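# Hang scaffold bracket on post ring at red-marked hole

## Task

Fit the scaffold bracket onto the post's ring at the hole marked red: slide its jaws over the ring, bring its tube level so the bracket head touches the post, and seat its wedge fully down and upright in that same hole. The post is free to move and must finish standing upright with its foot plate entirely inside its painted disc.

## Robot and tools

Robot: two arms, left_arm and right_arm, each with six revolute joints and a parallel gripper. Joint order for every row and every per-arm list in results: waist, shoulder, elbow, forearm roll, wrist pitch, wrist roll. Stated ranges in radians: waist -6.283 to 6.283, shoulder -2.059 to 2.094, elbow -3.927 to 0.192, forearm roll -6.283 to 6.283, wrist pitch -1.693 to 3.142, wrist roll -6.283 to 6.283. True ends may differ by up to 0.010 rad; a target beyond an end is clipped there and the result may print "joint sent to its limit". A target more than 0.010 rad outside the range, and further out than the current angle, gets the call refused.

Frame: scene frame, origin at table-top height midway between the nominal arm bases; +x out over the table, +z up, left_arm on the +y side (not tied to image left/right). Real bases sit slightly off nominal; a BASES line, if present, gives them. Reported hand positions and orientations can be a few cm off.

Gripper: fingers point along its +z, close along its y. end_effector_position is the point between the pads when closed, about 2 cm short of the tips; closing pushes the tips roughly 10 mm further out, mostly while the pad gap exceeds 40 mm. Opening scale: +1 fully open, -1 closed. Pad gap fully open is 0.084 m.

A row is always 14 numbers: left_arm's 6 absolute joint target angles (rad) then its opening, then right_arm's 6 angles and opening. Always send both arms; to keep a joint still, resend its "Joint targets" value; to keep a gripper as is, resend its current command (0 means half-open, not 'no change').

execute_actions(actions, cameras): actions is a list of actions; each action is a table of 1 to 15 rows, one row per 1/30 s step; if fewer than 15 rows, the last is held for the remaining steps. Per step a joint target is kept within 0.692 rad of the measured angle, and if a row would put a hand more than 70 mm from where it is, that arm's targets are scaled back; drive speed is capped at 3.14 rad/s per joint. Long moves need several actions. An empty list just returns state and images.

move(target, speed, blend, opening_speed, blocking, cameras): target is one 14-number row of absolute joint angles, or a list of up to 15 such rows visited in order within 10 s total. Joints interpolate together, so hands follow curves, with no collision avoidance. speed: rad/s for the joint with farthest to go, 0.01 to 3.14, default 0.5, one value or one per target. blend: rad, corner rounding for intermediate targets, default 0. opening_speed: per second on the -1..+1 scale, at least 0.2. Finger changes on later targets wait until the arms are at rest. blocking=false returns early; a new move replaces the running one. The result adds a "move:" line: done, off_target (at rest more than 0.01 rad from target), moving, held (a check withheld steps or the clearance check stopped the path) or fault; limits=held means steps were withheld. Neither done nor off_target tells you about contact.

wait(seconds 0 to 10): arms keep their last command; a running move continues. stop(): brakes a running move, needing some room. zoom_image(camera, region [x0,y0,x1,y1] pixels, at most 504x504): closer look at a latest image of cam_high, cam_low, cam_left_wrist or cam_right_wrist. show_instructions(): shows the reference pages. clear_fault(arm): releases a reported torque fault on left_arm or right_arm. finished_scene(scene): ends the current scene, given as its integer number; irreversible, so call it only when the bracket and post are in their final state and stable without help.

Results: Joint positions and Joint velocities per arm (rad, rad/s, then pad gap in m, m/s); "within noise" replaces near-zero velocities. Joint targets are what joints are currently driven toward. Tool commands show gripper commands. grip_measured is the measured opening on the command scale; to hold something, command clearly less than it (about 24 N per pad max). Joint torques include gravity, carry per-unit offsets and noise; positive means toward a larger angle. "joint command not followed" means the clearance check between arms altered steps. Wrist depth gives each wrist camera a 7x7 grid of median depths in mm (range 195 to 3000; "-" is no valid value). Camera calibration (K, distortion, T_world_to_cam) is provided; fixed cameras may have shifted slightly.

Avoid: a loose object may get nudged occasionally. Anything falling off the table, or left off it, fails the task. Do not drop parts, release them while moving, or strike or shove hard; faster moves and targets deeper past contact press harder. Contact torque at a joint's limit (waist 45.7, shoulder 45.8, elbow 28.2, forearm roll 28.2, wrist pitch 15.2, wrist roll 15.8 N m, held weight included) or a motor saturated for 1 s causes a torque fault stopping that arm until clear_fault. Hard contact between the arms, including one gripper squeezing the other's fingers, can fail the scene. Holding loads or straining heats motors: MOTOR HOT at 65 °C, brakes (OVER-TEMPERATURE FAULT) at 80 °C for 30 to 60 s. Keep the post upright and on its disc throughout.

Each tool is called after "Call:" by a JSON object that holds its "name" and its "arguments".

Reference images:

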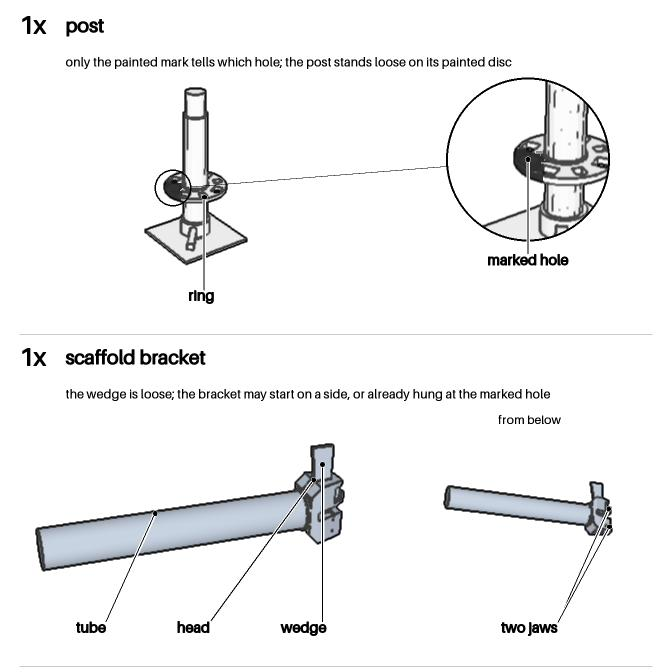

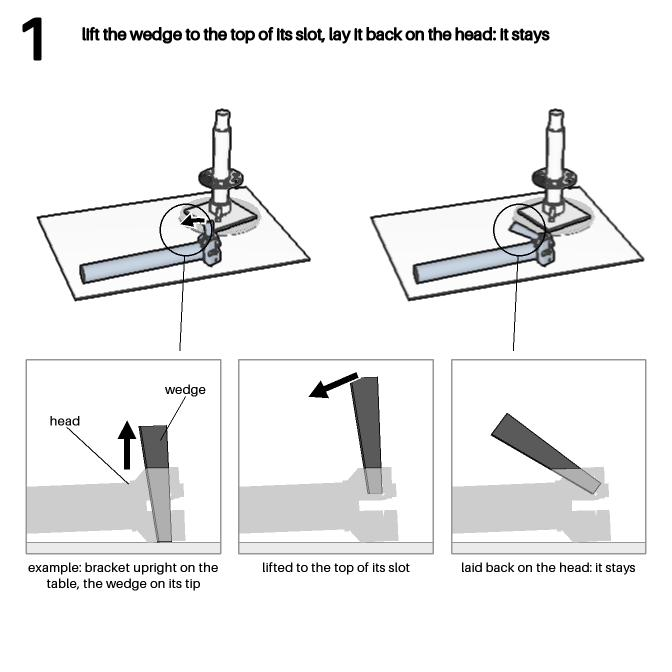

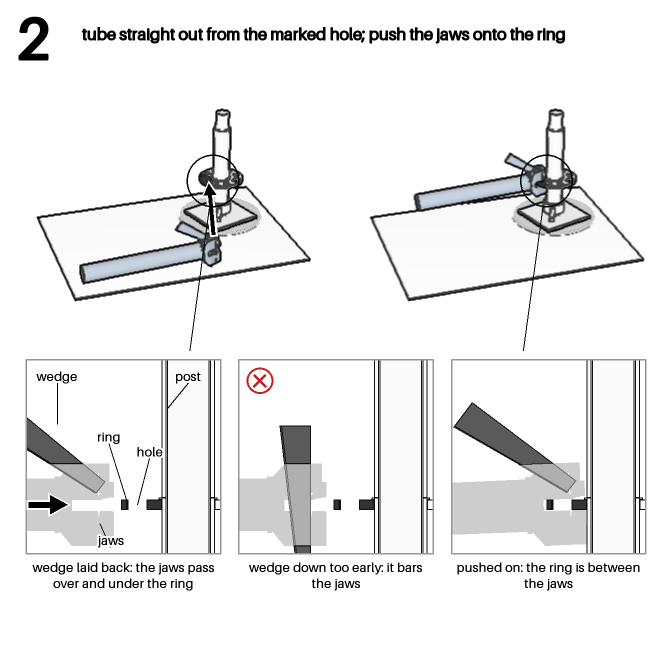

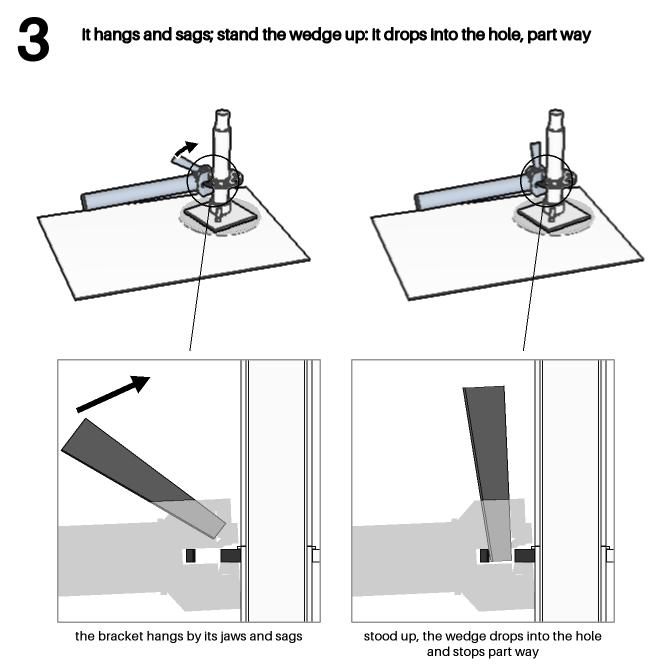

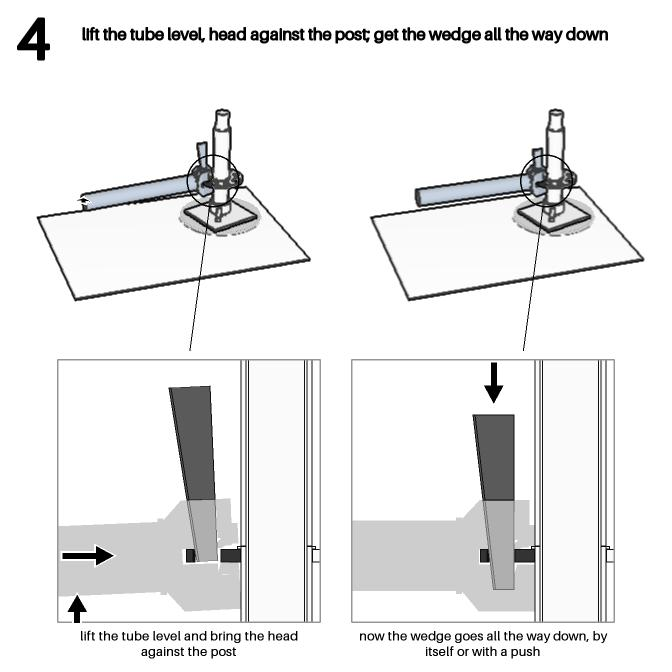

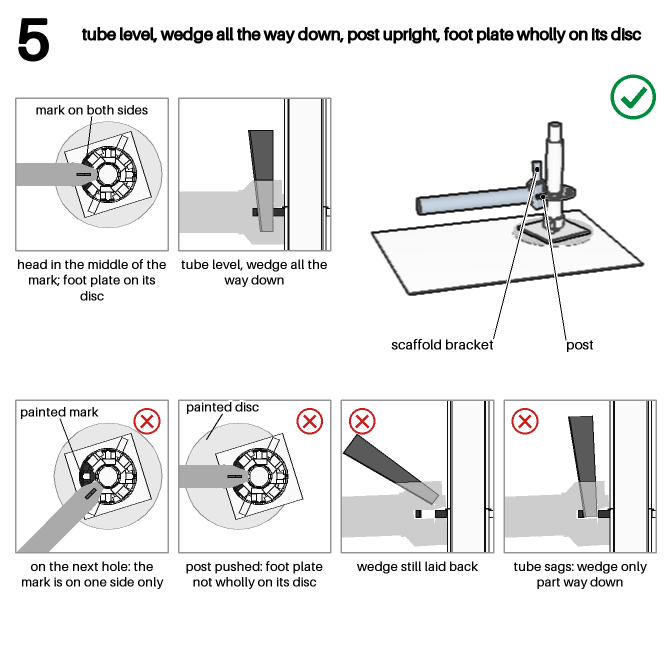

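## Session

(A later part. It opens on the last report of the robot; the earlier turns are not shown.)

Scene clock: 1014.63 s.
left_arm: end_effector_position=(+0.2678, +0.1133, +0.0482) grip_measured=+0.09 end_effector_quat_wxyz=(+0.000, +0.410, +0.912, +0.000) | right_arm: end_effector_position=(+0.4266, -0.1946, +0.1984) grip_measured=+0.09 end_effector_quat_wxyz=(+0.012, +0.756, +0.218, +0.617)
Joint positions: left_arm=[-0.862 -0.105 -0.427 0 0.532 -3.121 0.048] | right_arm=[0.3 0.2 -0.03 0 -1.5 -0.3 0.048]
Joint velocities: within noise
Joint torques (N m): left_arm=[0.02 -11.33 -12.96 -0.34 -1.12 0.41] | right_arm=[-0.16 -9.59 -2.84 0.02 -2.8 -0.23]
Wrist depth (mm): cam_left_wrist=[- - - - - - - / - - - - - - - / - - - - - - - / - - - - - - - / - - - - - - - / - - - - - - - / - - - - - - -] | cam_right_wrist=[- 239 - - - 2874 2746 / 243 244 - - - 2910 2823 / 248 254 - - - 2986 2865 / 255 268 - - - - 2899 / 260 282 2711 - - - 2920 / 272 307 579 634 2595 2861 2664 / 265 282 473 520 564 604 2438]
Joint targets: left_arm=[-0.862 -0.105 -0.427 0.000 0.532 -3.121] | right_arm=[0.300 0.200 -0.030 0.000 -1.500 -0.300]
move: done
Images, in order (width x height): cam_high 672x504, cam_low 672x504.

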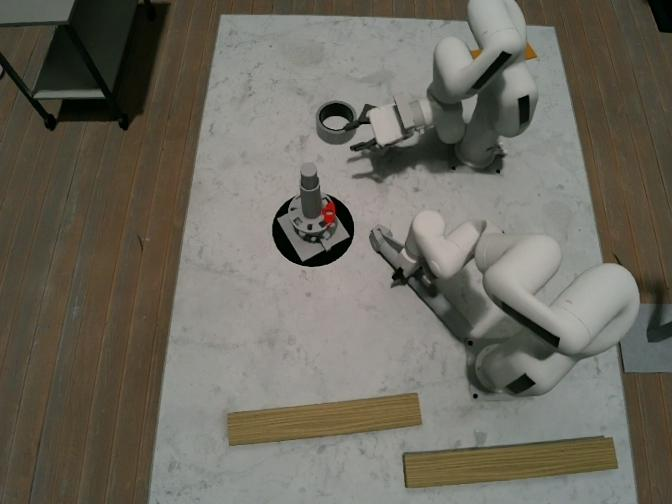

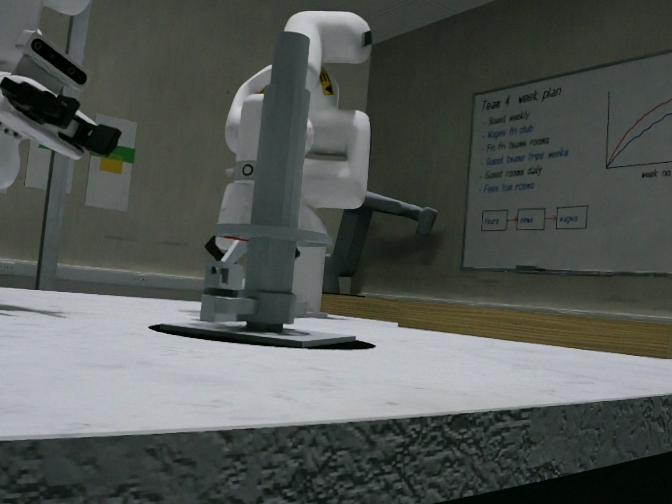

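Good, the wedge fits under. Lift gently.

Call:
{"name": "move", "arguments": {"target": [[-0.862,-0.221,-0.451,0,0.672,-3.121,-1,0.3,0.2,-0.03,0,-1.5,-0.3,0.1],[-0.862,-0.354,-0.518,0,0.872,-3.121,-1,0.3,0.2,-0.03,0,-1.5,-0.3,0.1]], "speed": [0.06,0.1], "cameras": ["cam_low","cam_high"]}}

Call:
{"name": "zoom_image", "arguments": {"camera": "cam_high", "region": [340, 160, 520, 340]}}

Call:
{"name": "zoom_image", "arguments": {"camera": "cam_low", "region": [100, 100, 340, 340]}}

Scene clock: 1023.30 s.
left_arm: end_effector_position=(+0.2676, +0.1135, +0.1399) grip_measured=+0.08 end_effector_quat_wxyz=(+0.000, +0.410, +0.912, +0.000) | right_arm: end_effector_position=(+0.4266, -0.1946, +0.1984) grip_measured=+0.09 end_effector_quat_wxyz=(+0.012, +0.756, +0.218, +0.617)
Joint positions: left_arm=[-0.862 -0.354 -0.518 0 0.872 -3.121 0.048] | right_arm=[0.3 0.2 -0.03 0 -1.5 -0.3 0.048]
Joint velocities: within noise
Joint torques (N m): left_arm=[0.46 -16.61 -26.44 -0.37 -1.72 -0.02] | right_arm=[-0.18 -9.42 -2.74 -0.09 -2.8 -0.17]
Wrist depth (mm): cam_left_wrist=[- - - - - - - / 270 - - - - - - / 270 - - - - - - / 270 - - - - - - / 270 270 - - - - - / 270 270 - - - - 268 / 270 270 - - - - 268] | cam_right_wrist=[- 239 - - - 2863 2768 / 242 244 - - - 2922 2802 / 248 255 - - - 2975 2851 / 255 268 - - - 2988 2916 / 260 282 2675 - - - 2933 / 272 308 578 635 2567 2857 2686 / 265 282 473 519 565 604 2448]
Joint targets: left_arm=[-0.862 -0.354 -0.518 0.000 0.872 -3.121] | right_arm=[0.300 0.200 -0.030 0.000 -1.500 -0.300]
move: done
Images, in order (width x height): cam_high 672x504, cam_low 672x504.

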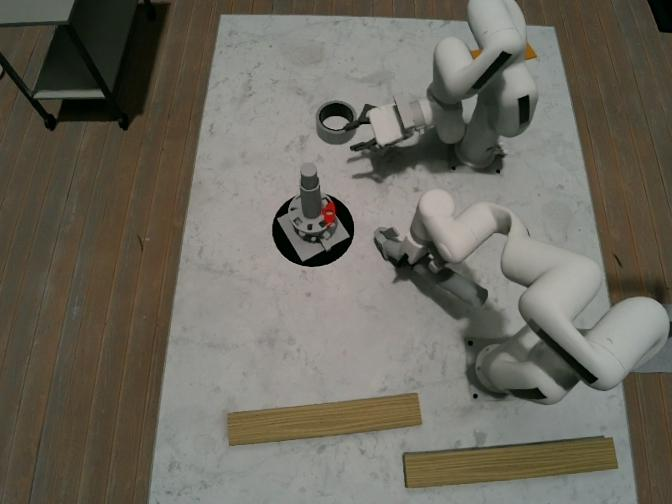

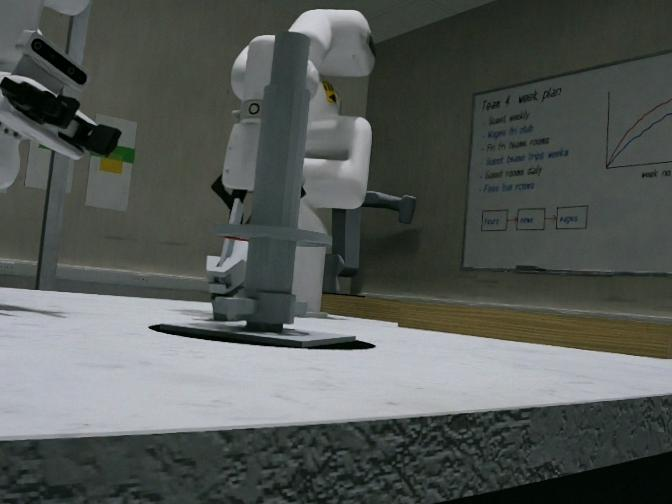

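Scaled by 2.800 from the camera's 672x504 image, which has a finer 960x720 frame.

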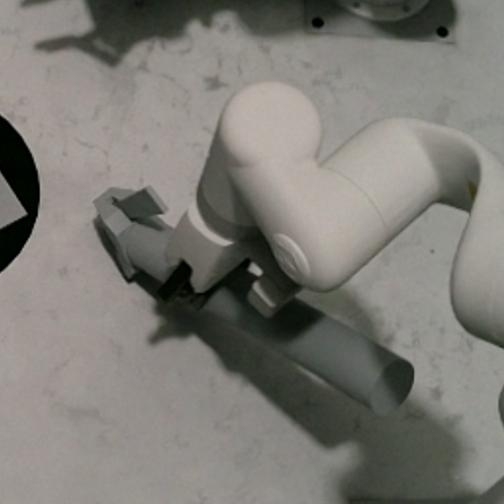

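Scaled by 2.100 from the camera's 672x504 image, which has a finer 960x720 frame.

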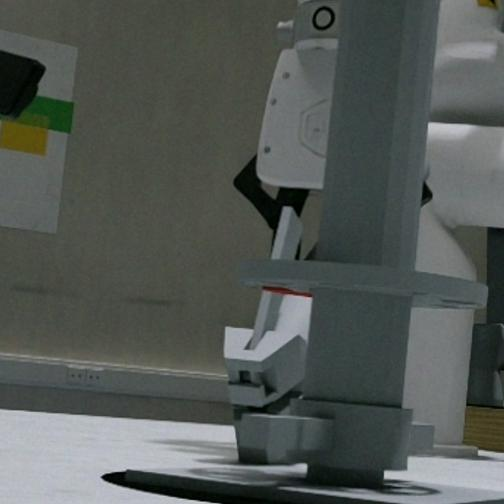

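Call:
{"name": "move", "arguments": {"target": [-0.862,-0.48,-0.60,0,1.08,-3.121,-1,0.3,0.2,-0.03,0,-1.5,-0.3,0.1], "speed": 0.1, "cameras": ["cam_low","cam_high"]}}

Call:
{"name": "zoom_image", "arguments": {"camera": "cam_high", "region": [340, 160, 520, 340]}}

Call:
{"name": "zoom_image", "arguments": {"camera": "cam_low", "region": [100, 100, 340, 340]}}

Scene clock: 1036.87 s.
left_arm: end_effector_position=(+0.2615, +0.1201, +0.1994) grip_measured=+0.08 end_effector_quat_wxyz=(+0.000, +0.410, +0.912, +0.000) | right_arm: end_effector_position=(+0.4266, -0.1946, +0.1984) grip_measured=+0.09 end_effector_quat_wxyz=(+0.012, +0.756, +0.218, +0.617)
Joint positions: left_arm=[-0.862 -0.48 -0.6 0 1.08 -3.121 0.048] | right_arm=[0.3 0.2 -0.03 0 -1.5 -0.3 0.048]
Joint velocities: within noise
Joint torques (N m): left_arm=[0.15 -16.01 -28.95 -0.27 -2.09 -0.1] | right_arm=[-0.37 -9.34 -2.63 -0.12 -2.78 -0.13]
Wrist depth (mm): cam_left_wrist=[- - - - - - - / - - - - - - - / - - - - - - - / - - - - - - - / - - - - - - - / - - - - - - - / - - - - - - -] | cam_right_wrist=[- 239 - - - 2929 2768 / 242 244 - - - 2943 2794 / 248 254 - - - 2969 2837 / 255 268 - - - - 2880 / 261 282 2711 - - - 2964 / 271 308 578 634 2559 2913 2673 / 265 282 473 520 565 605 2422]
Joint targets: left_arm=[-0.862 -0.480 -0.600 0.000 1.080 -3.121] | right_arm=[0.300 0.200 -0.030 0.000 -1.500 -0.300]
move: done
Images, in order (width x height): cam_high 672x504, cam_low 672x504.

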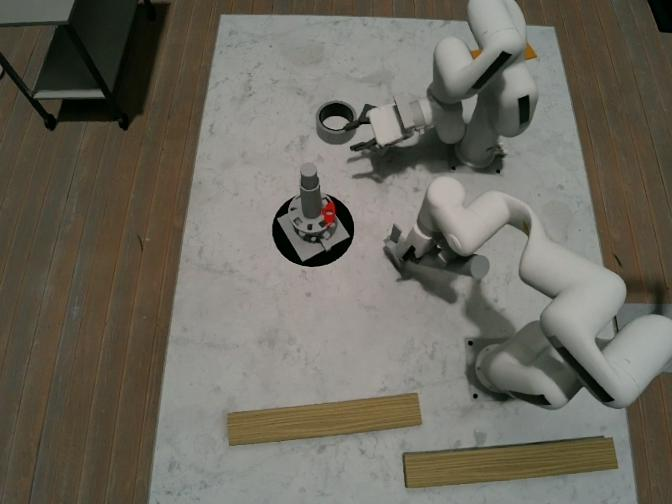

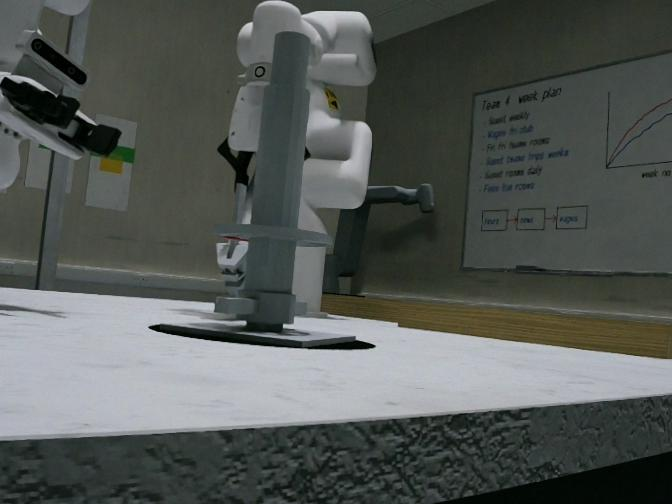

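Scaled by 2.800 from the camera's 672x504 image, which has a finer 960x720 frame.

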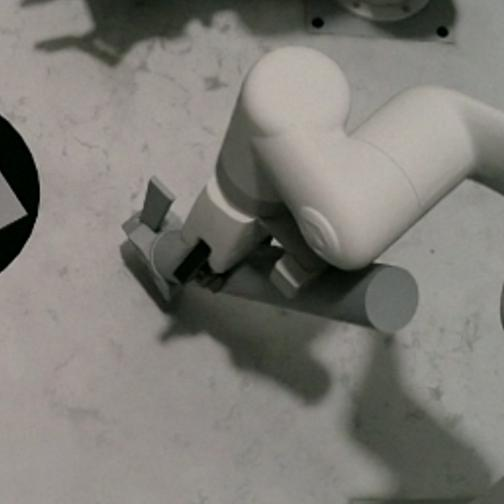

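Scaled by 2.100 from the camera's 672x504 image, which has a finer 960x720 frame.

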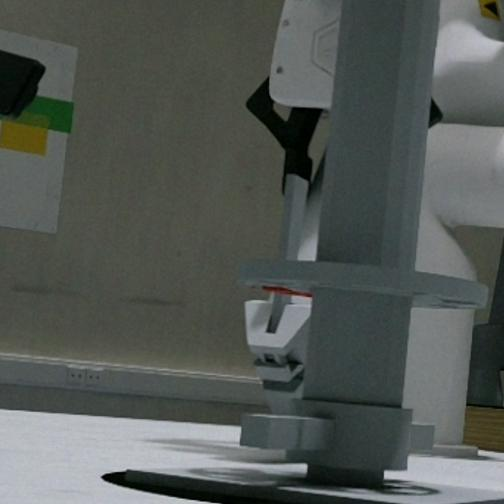

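Call:
{"name": "move", "arguments": {"target": [[-0.862,-0.354,-0.518,0,0.872,-3.121,-1,0.3,0.2,-0.03,0,-1.5,-0.3,0.1],[-0.862,-0.221,-0.451,0,0.672,-3.121,-1,0.3,0.2,-0.03,0,-1.5,-0.3,0.1],[-0.862,-0.105,-0.427,0,0.532,-3.121,-1,0.3,0.2,-0.03,0,-1.5,-0.3,0.1]], "speed": [0.1,0.1,0.07], "cameras": ["cam_low","cam_high"]}}

Call:
{"name": "zoom_image", "arguments": {"camera": "cam_high", "region": [340, 160, 520, 340]}}

Call:
{"name": "zoom_image", "arguments": {"camera": "cam_low", "region": [160, 200, 300, 340]}}

Scene clock: 1051.90 s.
left_arm: end_effector_position=(+0.2678, +0.1134, +0.0482) grip_measured=+0.09 end_effector_quat_wxyz=(+0.000, +0.410, +0.912, +0.000) | right_arm: end_effector_position=(+0.4266, -0.1946, +0.1984) grip_measured=+0.09 end_effector_quat_wxyz=(+0.012, +0.756, +0.218, +0.617)
Joint positions: left_arm=[-0.862 -0.105 -0.427 0 0.532 -3.121 0.048] | right_arm=[0.3 0.2 -0.03 0 -1.5 -0.3 0.048]
Joint velocities: within noise
Joint torques (N m): left_arm=[-0.13 -5.7 -6.06 -0.55 0.27 -0.11] | right_arm=[-0.52 -9.6 -2.65 -0.1 -2.78 -0.08]
Wrist depth (mm): cam_left_wrist=[- - - - - - - / - - - - - - - / - - - - - - - / - - - - - - - / - - - - - - - / - - - - - - - / - - - - - - -] | cam_right_wrist=[- 239 - - 2997 2873 2723 / 242 244 - - - 2960 2841 / 248 255 - - - 2955 2874 / 255 268 - - - - 2911 / 260 282 2683 - - - 2933 / 272 307 579 634 2596 2865 2659 / 265 282 473 520 565 605 2438]
Joint targets: left_arm=[-0.862 -0.105 -0.427 0.000 0.532 -3.121] | right_arm=[0.300 0.200 -0.030 0.000 -1.500 -0.300]
move: done
Images, in order (width x height): cam_high 672x504, cam_low 672x504.

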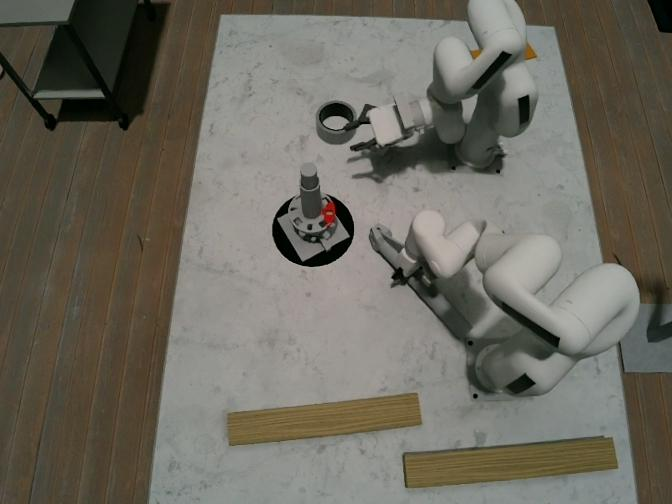

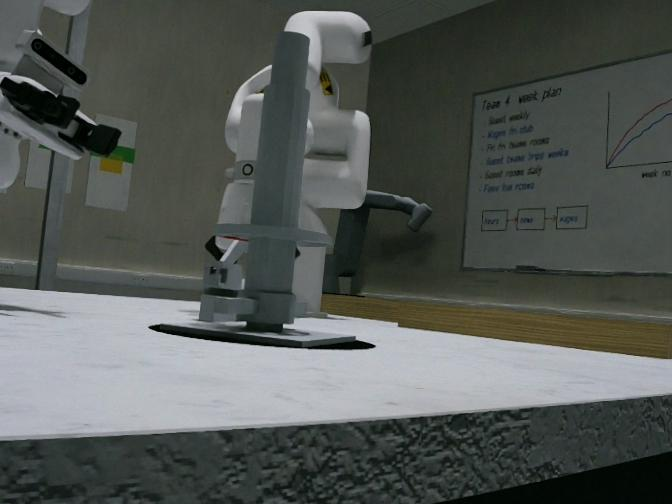

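Scaled by 2.800 from the camera's 672x504 image, which has a finer 960x720 frame.

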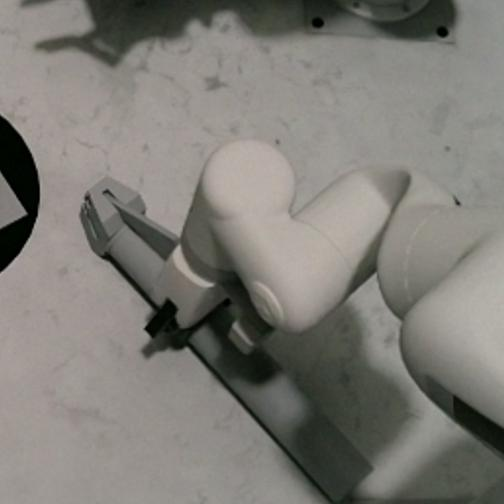

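Scaled by 3.600 from the camera's 672x504 image, which has a finer 960x720 frame.

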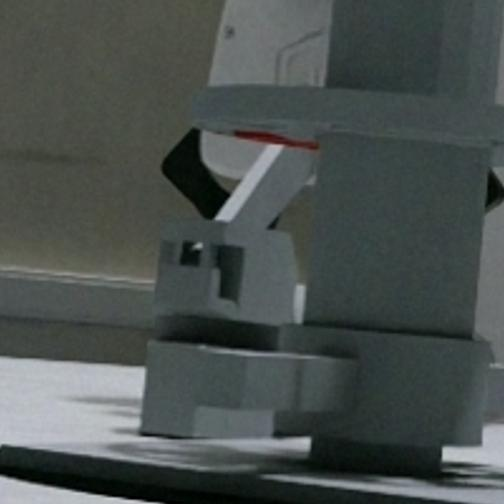

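Call:
{"name": "move", "arguments": {"target": [[-0.862,-0.105,-0.427,0,0.532,-3.121,0.8,0.3,0.2,-0.03,0,-1.5,-0.3,0.1],[-0.866,-0.01,-0.536,0,0.546,-3.125,0.8,0.3,0.2,-0.03,0,-1.5,-0.3,0.1],[-0.866,-0.01,-0.536,0,0.546,-3.125,-1,0.3,0.2,-0.03,0,-1.5,-0.3,0.1],[-0.866,-0.116,-0.558,0,0.674,-3.125,-1,0.3,0.2,-0.03,0,-1.5,-0.3,0.1]], "speed": [0.1,0.1,0.1,0.06], "opening_speed": 1, "cameras": ["cam_low","cam_high"]}}

Call:
{"name": "zoom_image", "arguments": {"camera": "cam_high", "region": [340, 160, 520, 340]}}

Call:
{"name": "zoom_image", "arguments": {"camera": "cam_low", "region": [160, 200, 300, 340]}}

Scene clock: 1068.57 s.
left_arm: end_effector_position=(+0.2874, +0.0898, +0.0850) grip_measured=+0.09 end_effector_quat_wxyz=(+0.000, +0.410, +0.912, +0.000) | right_arm: end_effector_position=(+0.4266, -0.1946, +0.1984) grip_measured=+0.09 end_effector_quat_wxyz=(+0.012, +0.756, +0.218, +0.617)
Joint positions: left_arm=[-0.866 -0.116 -0.558 0 0.674 -3.125 0.048] | right_arm=[0.3 0.2 -0.03 0 -1.5 -0.3 0.048]
Joint velocities: within noise
Joint torques (N m): left_arm=[0.42 -21.21 -24.51 0.22 -2.2 0.07] | right_arm=[-0.35 -9.4 -2.6 -0.11 -2.85 -0.17]
Wrist depth (mm): cam_left_wrist=[215 214 214 - - - - / 215 214 214 - - - 213 / 215 215 214 - - - 213 / 215 215 214 - - - 213 / 215 215 215 - - - 213 / 215 215 214 - - - 213 / 215 215 215 - - - 214] | cam_right_wrist=[- 239 - - 2979 2837 2757 / 242 244 - - - 2928 2807 / 248 255 - - - 2954 2837 / 255 268 - - - - 2877 / 260 282 2684 - - - 2935 / 272 307 577 634 2615 2833 2658 / 265 282 474 520 566 604 2415]
Joint targets: left_arm=[-0.866 -0.116 -0.558 0.000 0.674 -3.125] | right_arm=[0.300 0.200 -0.030 0.000 -1.500 -0.300]
move: done
Images, in order (width x height): cam_high 672x504, cam_low 672x504.

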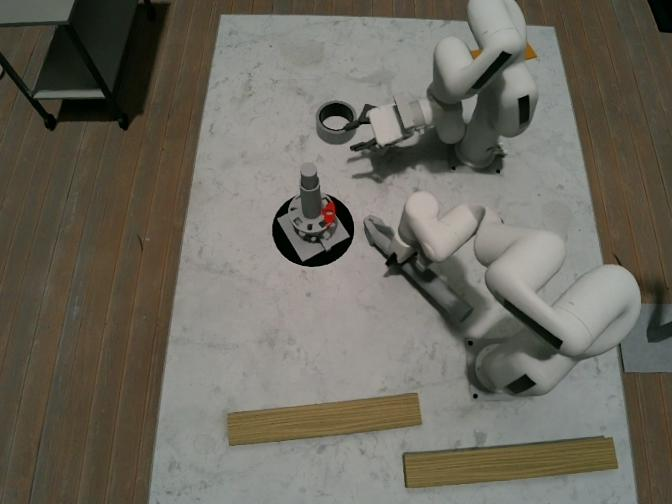

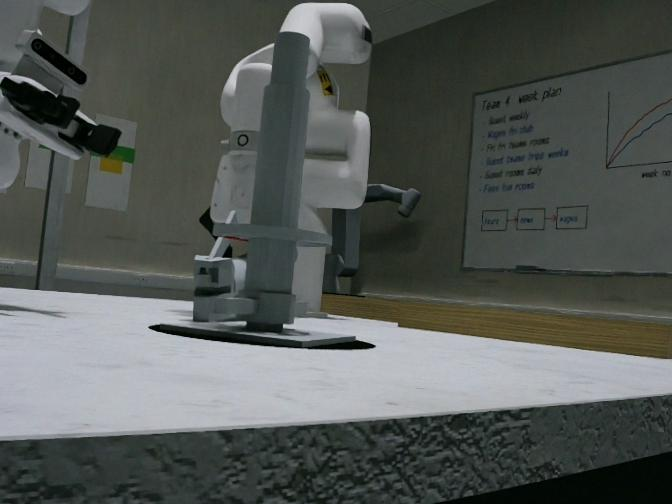

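Scaled by 2.800 from the camera's 672x504 image, which has a finer 960x720 frame.

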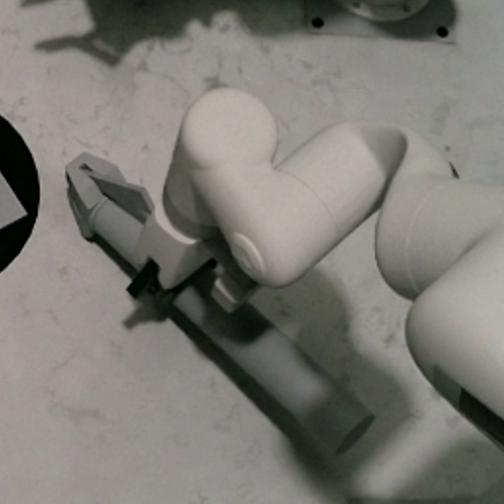

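Scaled by 3.600 from the camera's 672x504 image, which has a finer 960x720 frame.

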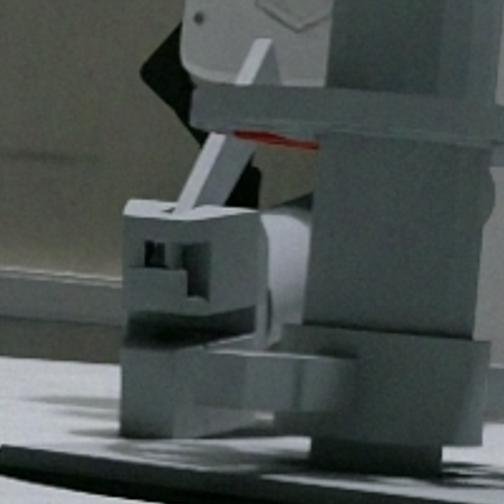

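Call:
{"name": "move", "arguments": {"target": [[-0.866,-0.01,-0.536,0,0.546,-3.125,-1,0.3,0.2,-0.03,0,-1.5,-0.3,0.1],[-0.866,-0.01,-0.536,0,0.546,-3.125,0.8,0.3,0.2,-0.03,0,-1.5,-0.3,0.1],[-0.866,-0.030,-0.366,0,0.146,-3.125,0.8,0.3,0.2,-0.03,0,-1.5,-0.3,0.1],[-0.866,-0.030,-0.366,0,0.146,-3.125,-1,0.3,0.2,-0.03,0,-1.5,-0.3,0.1],[-0.866,-0.192,-0.378,0,0.32,-3.125,-1,0.3,0.2,-0.03,0,-1.5,-0.3,0.1]], "speed": [0.07,0.1,0.1,0.1,0.06], "opening_speed": 1, "cameras": ["cam_low","cam_high"]}}

Call:
{"name": "zoom_image", "arguments": {"camera": "cam_high", "region": [340, 160, 520, 340]}}

Call:
{"name": "zoom_image", "arguments": {"camera": "cam_low", "region": [160, 200, 300, 340]}}

Scene clock: 1110.20 s.
left_arm: end_effector_position=(+0.2968, +0.0796, +0.0420) grip_measured=+0.09 end_effector_quat_wxyz=(+0.115, +0.407, +0.905, -0.049) | right_arm: end_effector_position=(+0.4266, -0.1946, +0.1984) grip_measured=+0.09 end_effector_quat_wxyz=(+0.012, +0.756, +0.218, +0.617)
Joint positions: left_arm=[-0.866 -0.03 -0.366 0 0.146 -3.125 0.048] | right_arm=[0.3 0.2 -0.03 0 -1.5 -0.3 0.048]
Joint velocities: within noise
Joint torques (N m): left_arm=[0.76 -12.3 -12.47 -0.11 -1.24 0.04] | right_arm=[-0.36 -9.59 -2.59 -0.14 -2.85 -0.14]
Wrist depth (mm): cam_left_wrist=[- - - - - - - / - - - - - - - / - - - - - - - / - - - - - - - / - - - - - - - / - - - - - - - / - - - - - - -] | cam_right_wrist=[- 239 - - - 2895 2750 / 243 244 - - - 2971 2786 / 248 255 - - - 2984 2866 / 255 268 - - - - 2914 / 261 282 2676 - - - 2942 / 272 307 579 635 2569 2828 2666 / 265 281 473 520 565 604 2438]
Joint targets: left_arm=[-0.866 -0.030 -0.366 0.000 0.146 -3.125] | right_arm=[0.300 0.200 -0.030 0.000 -1.500 -0.300]
Tool commands: left_gripper/opening=-0.5 right_gripper/opening=+0.1
move: off_target (left_arm; path cut at 10 s); path passed 4 of 5 targets; left_arm: the wrist pitch is farthest, 0.174 rad from its target
Images, in order (width x height): cam_high 672x504, cam_low 672x504.

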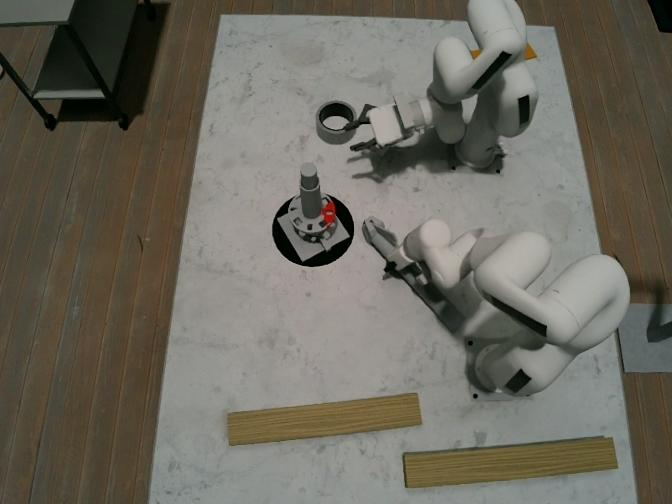

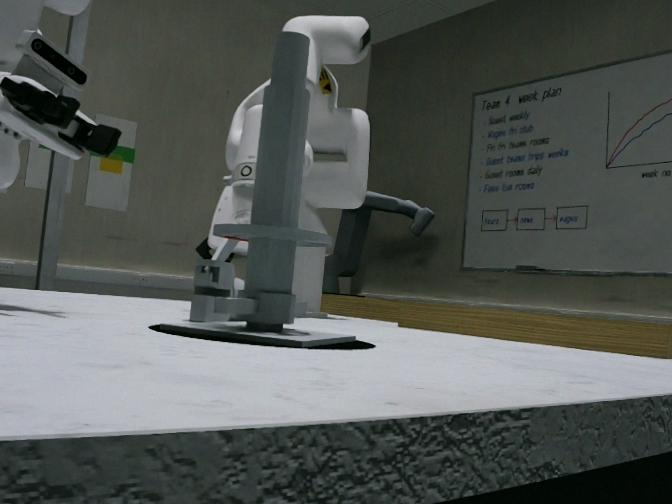

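Scaled by 2.800 from the camera's 672x504 image, which has a finer 960x720 frame.

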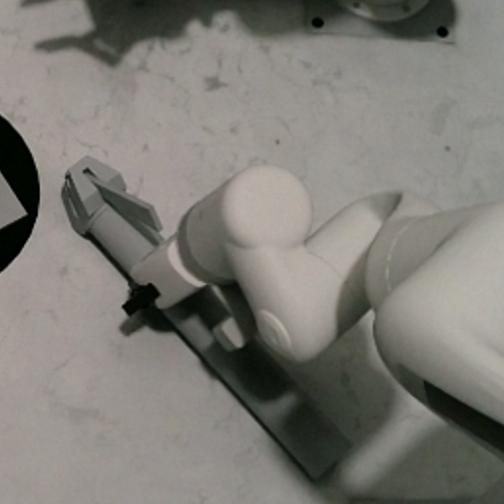

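Scaled by 3.600 from the camera's 672x504 image, which has a finer 960x720 frame.

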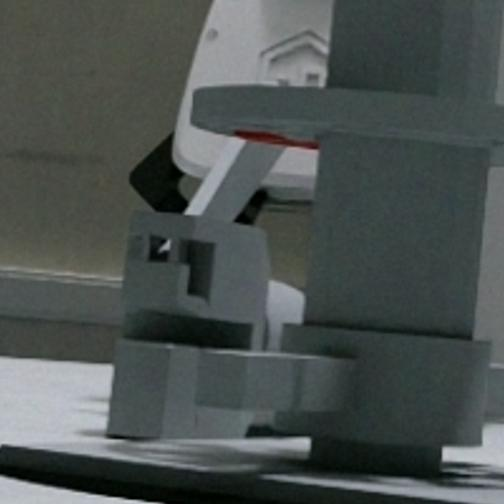

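Call:
{"name": "move", "arguments": {"target": [[-0.866,-0.030,-0.366,0,0.146,-3.125,-1,0.3,0.2,-0.03,0,-1.5,-0.3,0.1],[-0.866,-0.192,-0.378,0,0.32,-3.125,-1,0.3,0.2,-0.03,0,-1.5,-0.3,0.1],[-0.866,-0.354,-0.4315,0,0.5355,-3.125,-1,0.3,0.2,-0.03,0,-1.5,-0.3,0.1]], "speed": [0.1,0.06,0.1], "cameras": ["cam_low","cam_high"]}}

Call:
{"name": "zoom_image", "arguments": {"camera": "cam_high", "region": [340, 160, 520, 340]}}

Call:
{"name": "zoom_image", "arguments": {"camera": "cam_low", "region": [140, 160, 320, 340]}}

Scene clock: 1122.17 s.
left_arm: end_effector_position=(+0.2968, +0.0796, +0.1401) grip_measured=+0.09 end_effector_quat_wxyz=(+0.115, +0.407, +0.905, -0.049) | right_arm: end_effector_position=(+0.4266, -0.1946, +0.1984) grip_measured=+0.09 end_effector_quat_wxyz=(+0.012, +0.756, +0.218, +0.617)
Joint positions: left_arm=[-0.866 -0.354 -0.431 0 0.535 -3.125 0.048] | right_arm=[0.3 0.2 -0.03 0 -1.5 -0.3 0.048]
Joint velocities: within noise
Joint torques (N m): left_arm=[-0.32 -17.81 -27.64 -0.31 -3.25 0] | right_arm=[-0.53 -9.6 -2.76 -0.08 -2.85 -0.15]
Wrist depth (mm): cam_left_wrist=[237 237 - - - - 236 / 243 243 - - - - 242 / 251 250 - - - - 249 / 257 257 - - - - 256 / 265 265 - - - - 264 / 272 272 - - - - 271 / 280 280 - - - - 278] | cam_right_wrist=[- 239 - - - 2875 2773 / 242 244 - - - 2889 2806 / 248 255 - - - 2967 2843 / 255 268 - - - - 2869 / 261 282 2682 - - - 2971 / 272 307 578 636 2581 2868 2666 / 265 281 473 519 566 602 2445]
Joint targets: left_arm=[-0.866 -0.354 -0.431 0.000 0.536 -3.125] | right_arm=[0.300 0.200 -0.030 0.000 -1.500 -0.300]
move: done
Images, in order (width x height): cam_high 672x504, cam_low 672x504.

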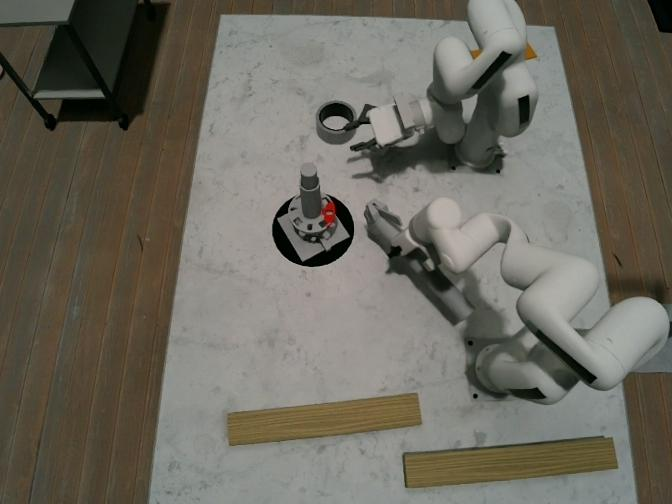

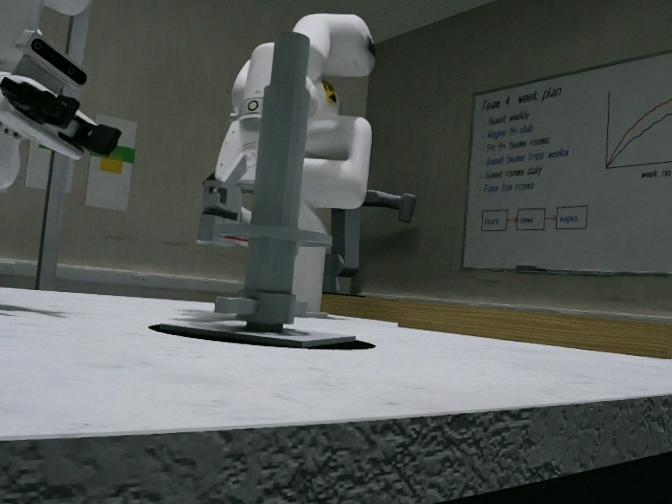

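Scaled by 2.800 from the camera's 672x504 image, which has a finer 960x720 frame.

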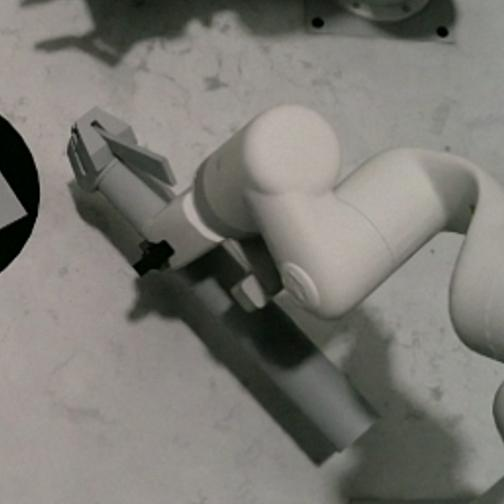

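Scaled by 2.800 from the camera's 672x504 image, which has a finer 960x720 frame.

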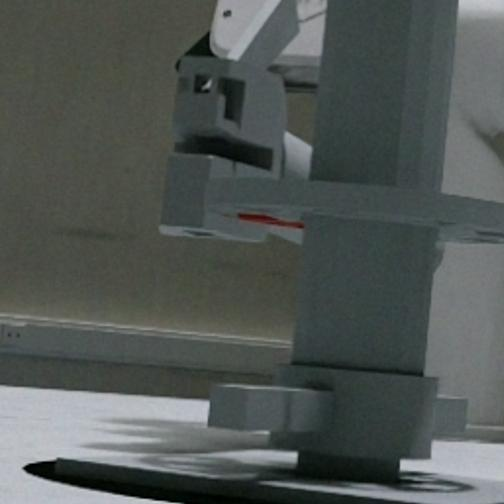

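Call:
{"name": "move", "arguments": {"target": [-1.004,0.086,-1.072,0,0.986,-4.214,-1,0.3,0.2,-0.03,0,-1.5,-0.3,0.1], "speed": 0.25}}

Call:
{"name": "zoom_image", "arguments": {"camera": "cam_high", "region": [250, 130, 500, 300]}}

Call:
{"name": "zoom_image", "arguments": {"camera": "cam_low", "region": [40, 100, 360, 360]}}

Scene clock: 1149.10 s.
left_arm: end_effector_position=(+0.3108, -0.0338, +0.1699) grip_measured=+0.09 end_effector_quat_wxyz=(+0.000, -0.052, +0.999, +0.000) | right_arm: end_effector_position=(+0.4266, -0.1946, +0.1984) grip_measured=+0.09 end_effector_quat_wxyz=(+0.012, +0.756, +0.218, +0.617)
Joint positions: left_arm=[-1.004 0.086 -1.072 0 0.986 -4.214 0.048] | right_arm=[0.3 0.2 -0.03 0 -1.5 -0.3 0.048]
Joint velocities: within noise
Joint torques (N m): left_arm=[0.13 -28.15 -28.4 -0.33 -2.13 -0.24] | right_arm=[-0.31 -9.63 -2.62 -0.28 -2.91 -0.12]
Wrist depth (mm): cam_left_wrist=[299 299 - - - - 298 / 299 299 - - - - 298 / 299 299 - - - - 298 / 299 299 - - - - 298 / 299 299 - - - - 298 / 299 299 - - - - 298 / 299 299 - - - - 298] | cam_right_wrist=[- 239 - - - 2866 2760 / 243 244 - - - 2934 2794 / 248 255 - - - 2982 2868 / 255 268 - - - - 2907 / 261 281 2674 - - - 2928 / 272 308 576 634 2593 2863 2661 / 265 282 473 520 564 605 2426]
Joint targets: left_arm=[-1.004 0.086 -1.072 0.000 0.986 -4.214] | right_arm=[0.300 0.200 -0.030 0.000 -1.500 -0.300]
move: done
camera_calibration:
cam_left_wrist: T_world_to_cam=[[-0.104675, 0.994478, -0.00748224, 0.0985181], [0.994483, 0.104721, 0.00611377, -0.240211], [0.00686356, -0.00680101, -0.999953, 0.298394], [0, 0, 0, 1]] pos_world=[0.24715, -0.0707896, 0.300585]
cam_right_wrist: T_world_to_cam=[[0.330629, -0.902072, 0.277398, -0.336498], [-0.144229, -0.338772, -0.929748, 0.250476], [0.932675, 0.267393, -0.242113, -0.17081], [0, 0, 0, 1]] pos_world=[0.306692, -0.173018, 0.284869]

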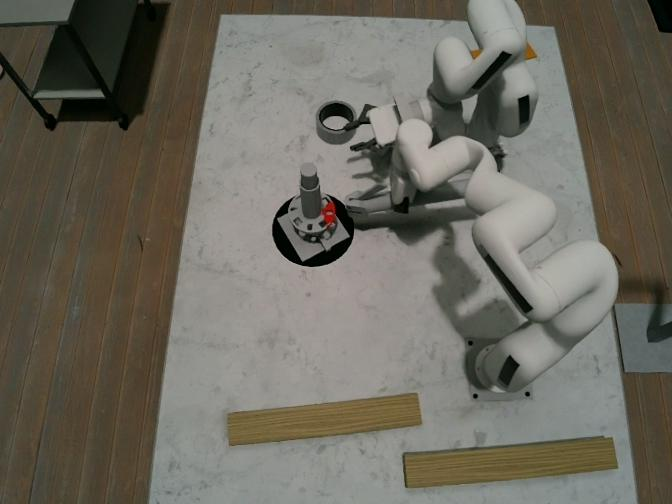

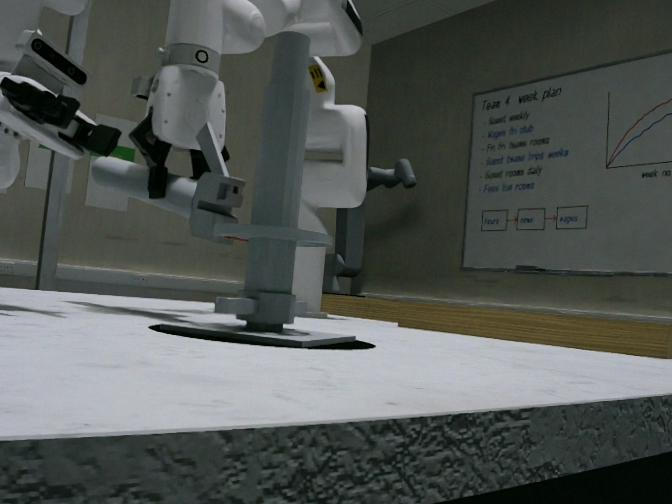

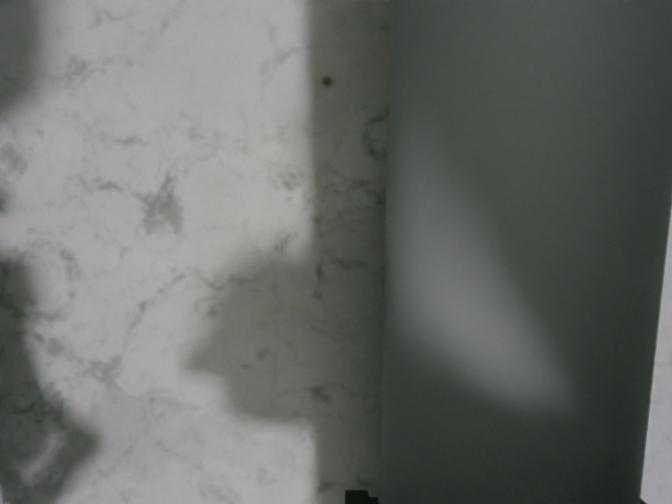

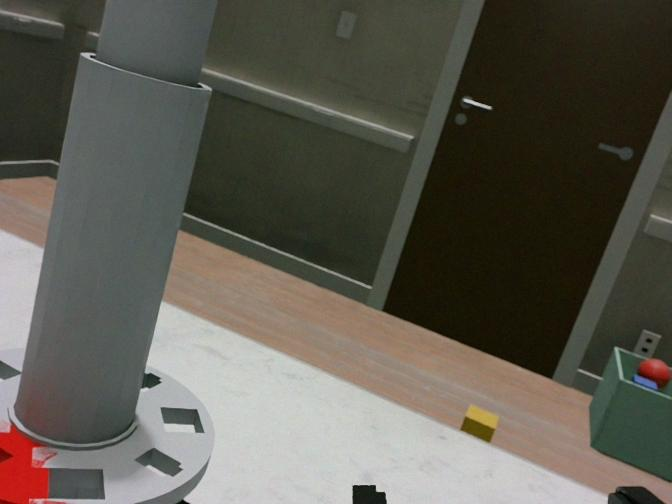

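Scaled by 2.016 from the camera's 672x504 image, which has a finer 960x720 frame.

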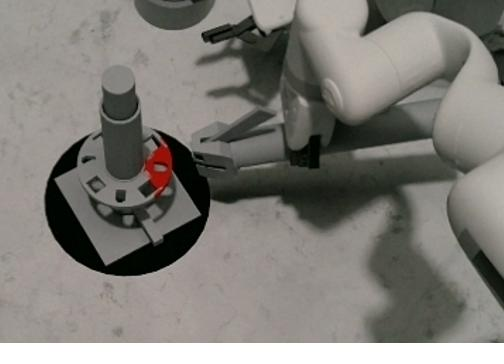

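Scaled by 1.575 from the camera's 672x504 image, which has a finer 960x720 frame.

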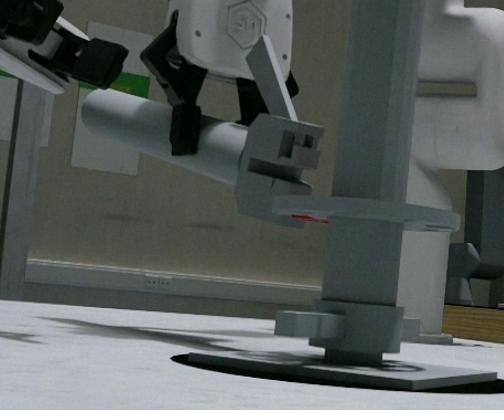

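Call:
{"name": "move", "arguments": {"target": [[-1.104,0.062,-0.949,0,0.887,-4.314,-1,0.3,0.2,-0.03,0,-1.5,-0.3,0.1],[-1.104,0.253,-0.873,0,0.62,-4.314,-1,0.3,0.2,-0.03,0,-1.5,-0.3,0.1],[-1.104,0.062,-0.949,0,0.887,-4.314,-1,0.3,0.2,-0.03,0,-1.5,-0.3,0.1]], "speed": [0.2,0.07,0.1], "cameras": ["cam_low","cam_high"]}}

Call:
{"name": "zoom_image", "arguments": {"camera": "cam_low", "region": [20, 100, 340, 360]}}

Scene clock: 1175.80 s.
left_arm: end_effector_position=(+0.2599, -0.0411, +0.1398) grip_measured=+0.09 end_effector_quat_wxyz=(+0.000, -0.053, +0.999, +0.000) | right_arm: end_effector_position=(+0.4266, -0.1946, +0.1984) grip_measured=+0.09 end_effector_quat_wxyz=(+0.012, +0.756, +0.218, +0.617)
Joint positions: left_arm=[-1.104 0.062 -0.949 0 0.887 -4.314 0.048] | right_arm=[0.3 0.2 -0.03 0 -1.5 -0.3 0.048]
Joint velocities: within noise
Joint torques (N m): left_arm=[-0.41 -27.92 -27.44 -0.07 -2.21 0.08] | right_arm=[-0.43 -9.73 -2.77 -0.2 -2.89 -0.17]
Wrist depth (mm): cam_left_wrist=[268 268 268 - - - 267 / 269 268 269 - - - 268 / 269 269 269 - - - 268 / 269 269 268 - - - 268 / 269 268 269 - - - 268 / 269 269 269 - - - 268 / 269 269 269 - - - 268] | cam_right_wrist=[- 239 - - - 2880 2778 / 243 244 - - - 2963 2809 / 248 255 - - - 2994 2879 / 255 268 - - - - 2879 / 260 282 2717 - - - 2948 / 272 307 579 636 2566 2829 2655 / 265 282 474 520 566 603 2427]
Joint targets: left_arm=[-1.104 0.062 -0.949 0.000 0.887 -4.314] | right_arm=[0.300 0.200 -0.030 0.000 -1.500 -0.300]
move: done
Images, in order (width x height): cam_high 672x504, cam_low 672x504.

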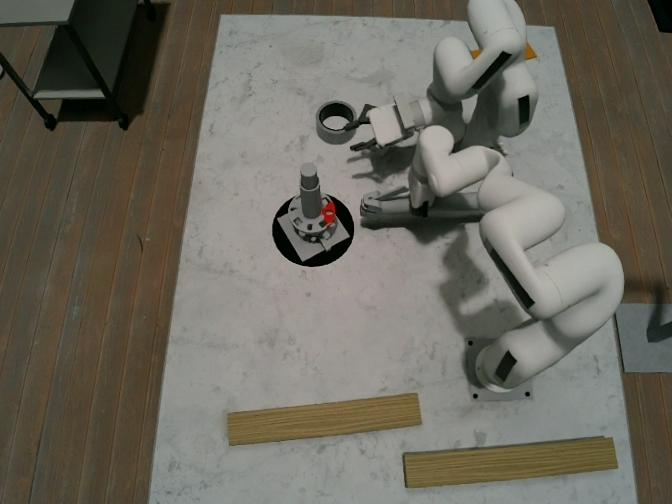

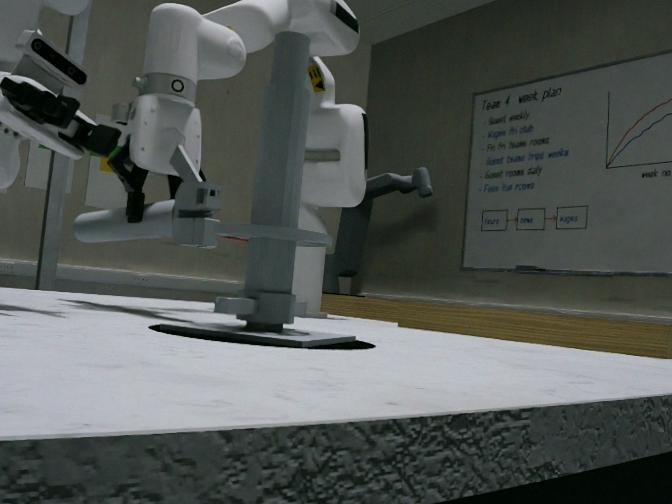

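Scaled by 1.575 from the camera's 672x504 image, which has a finer 960x720 frame.

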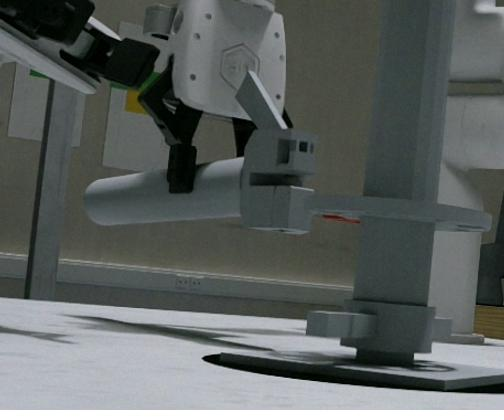

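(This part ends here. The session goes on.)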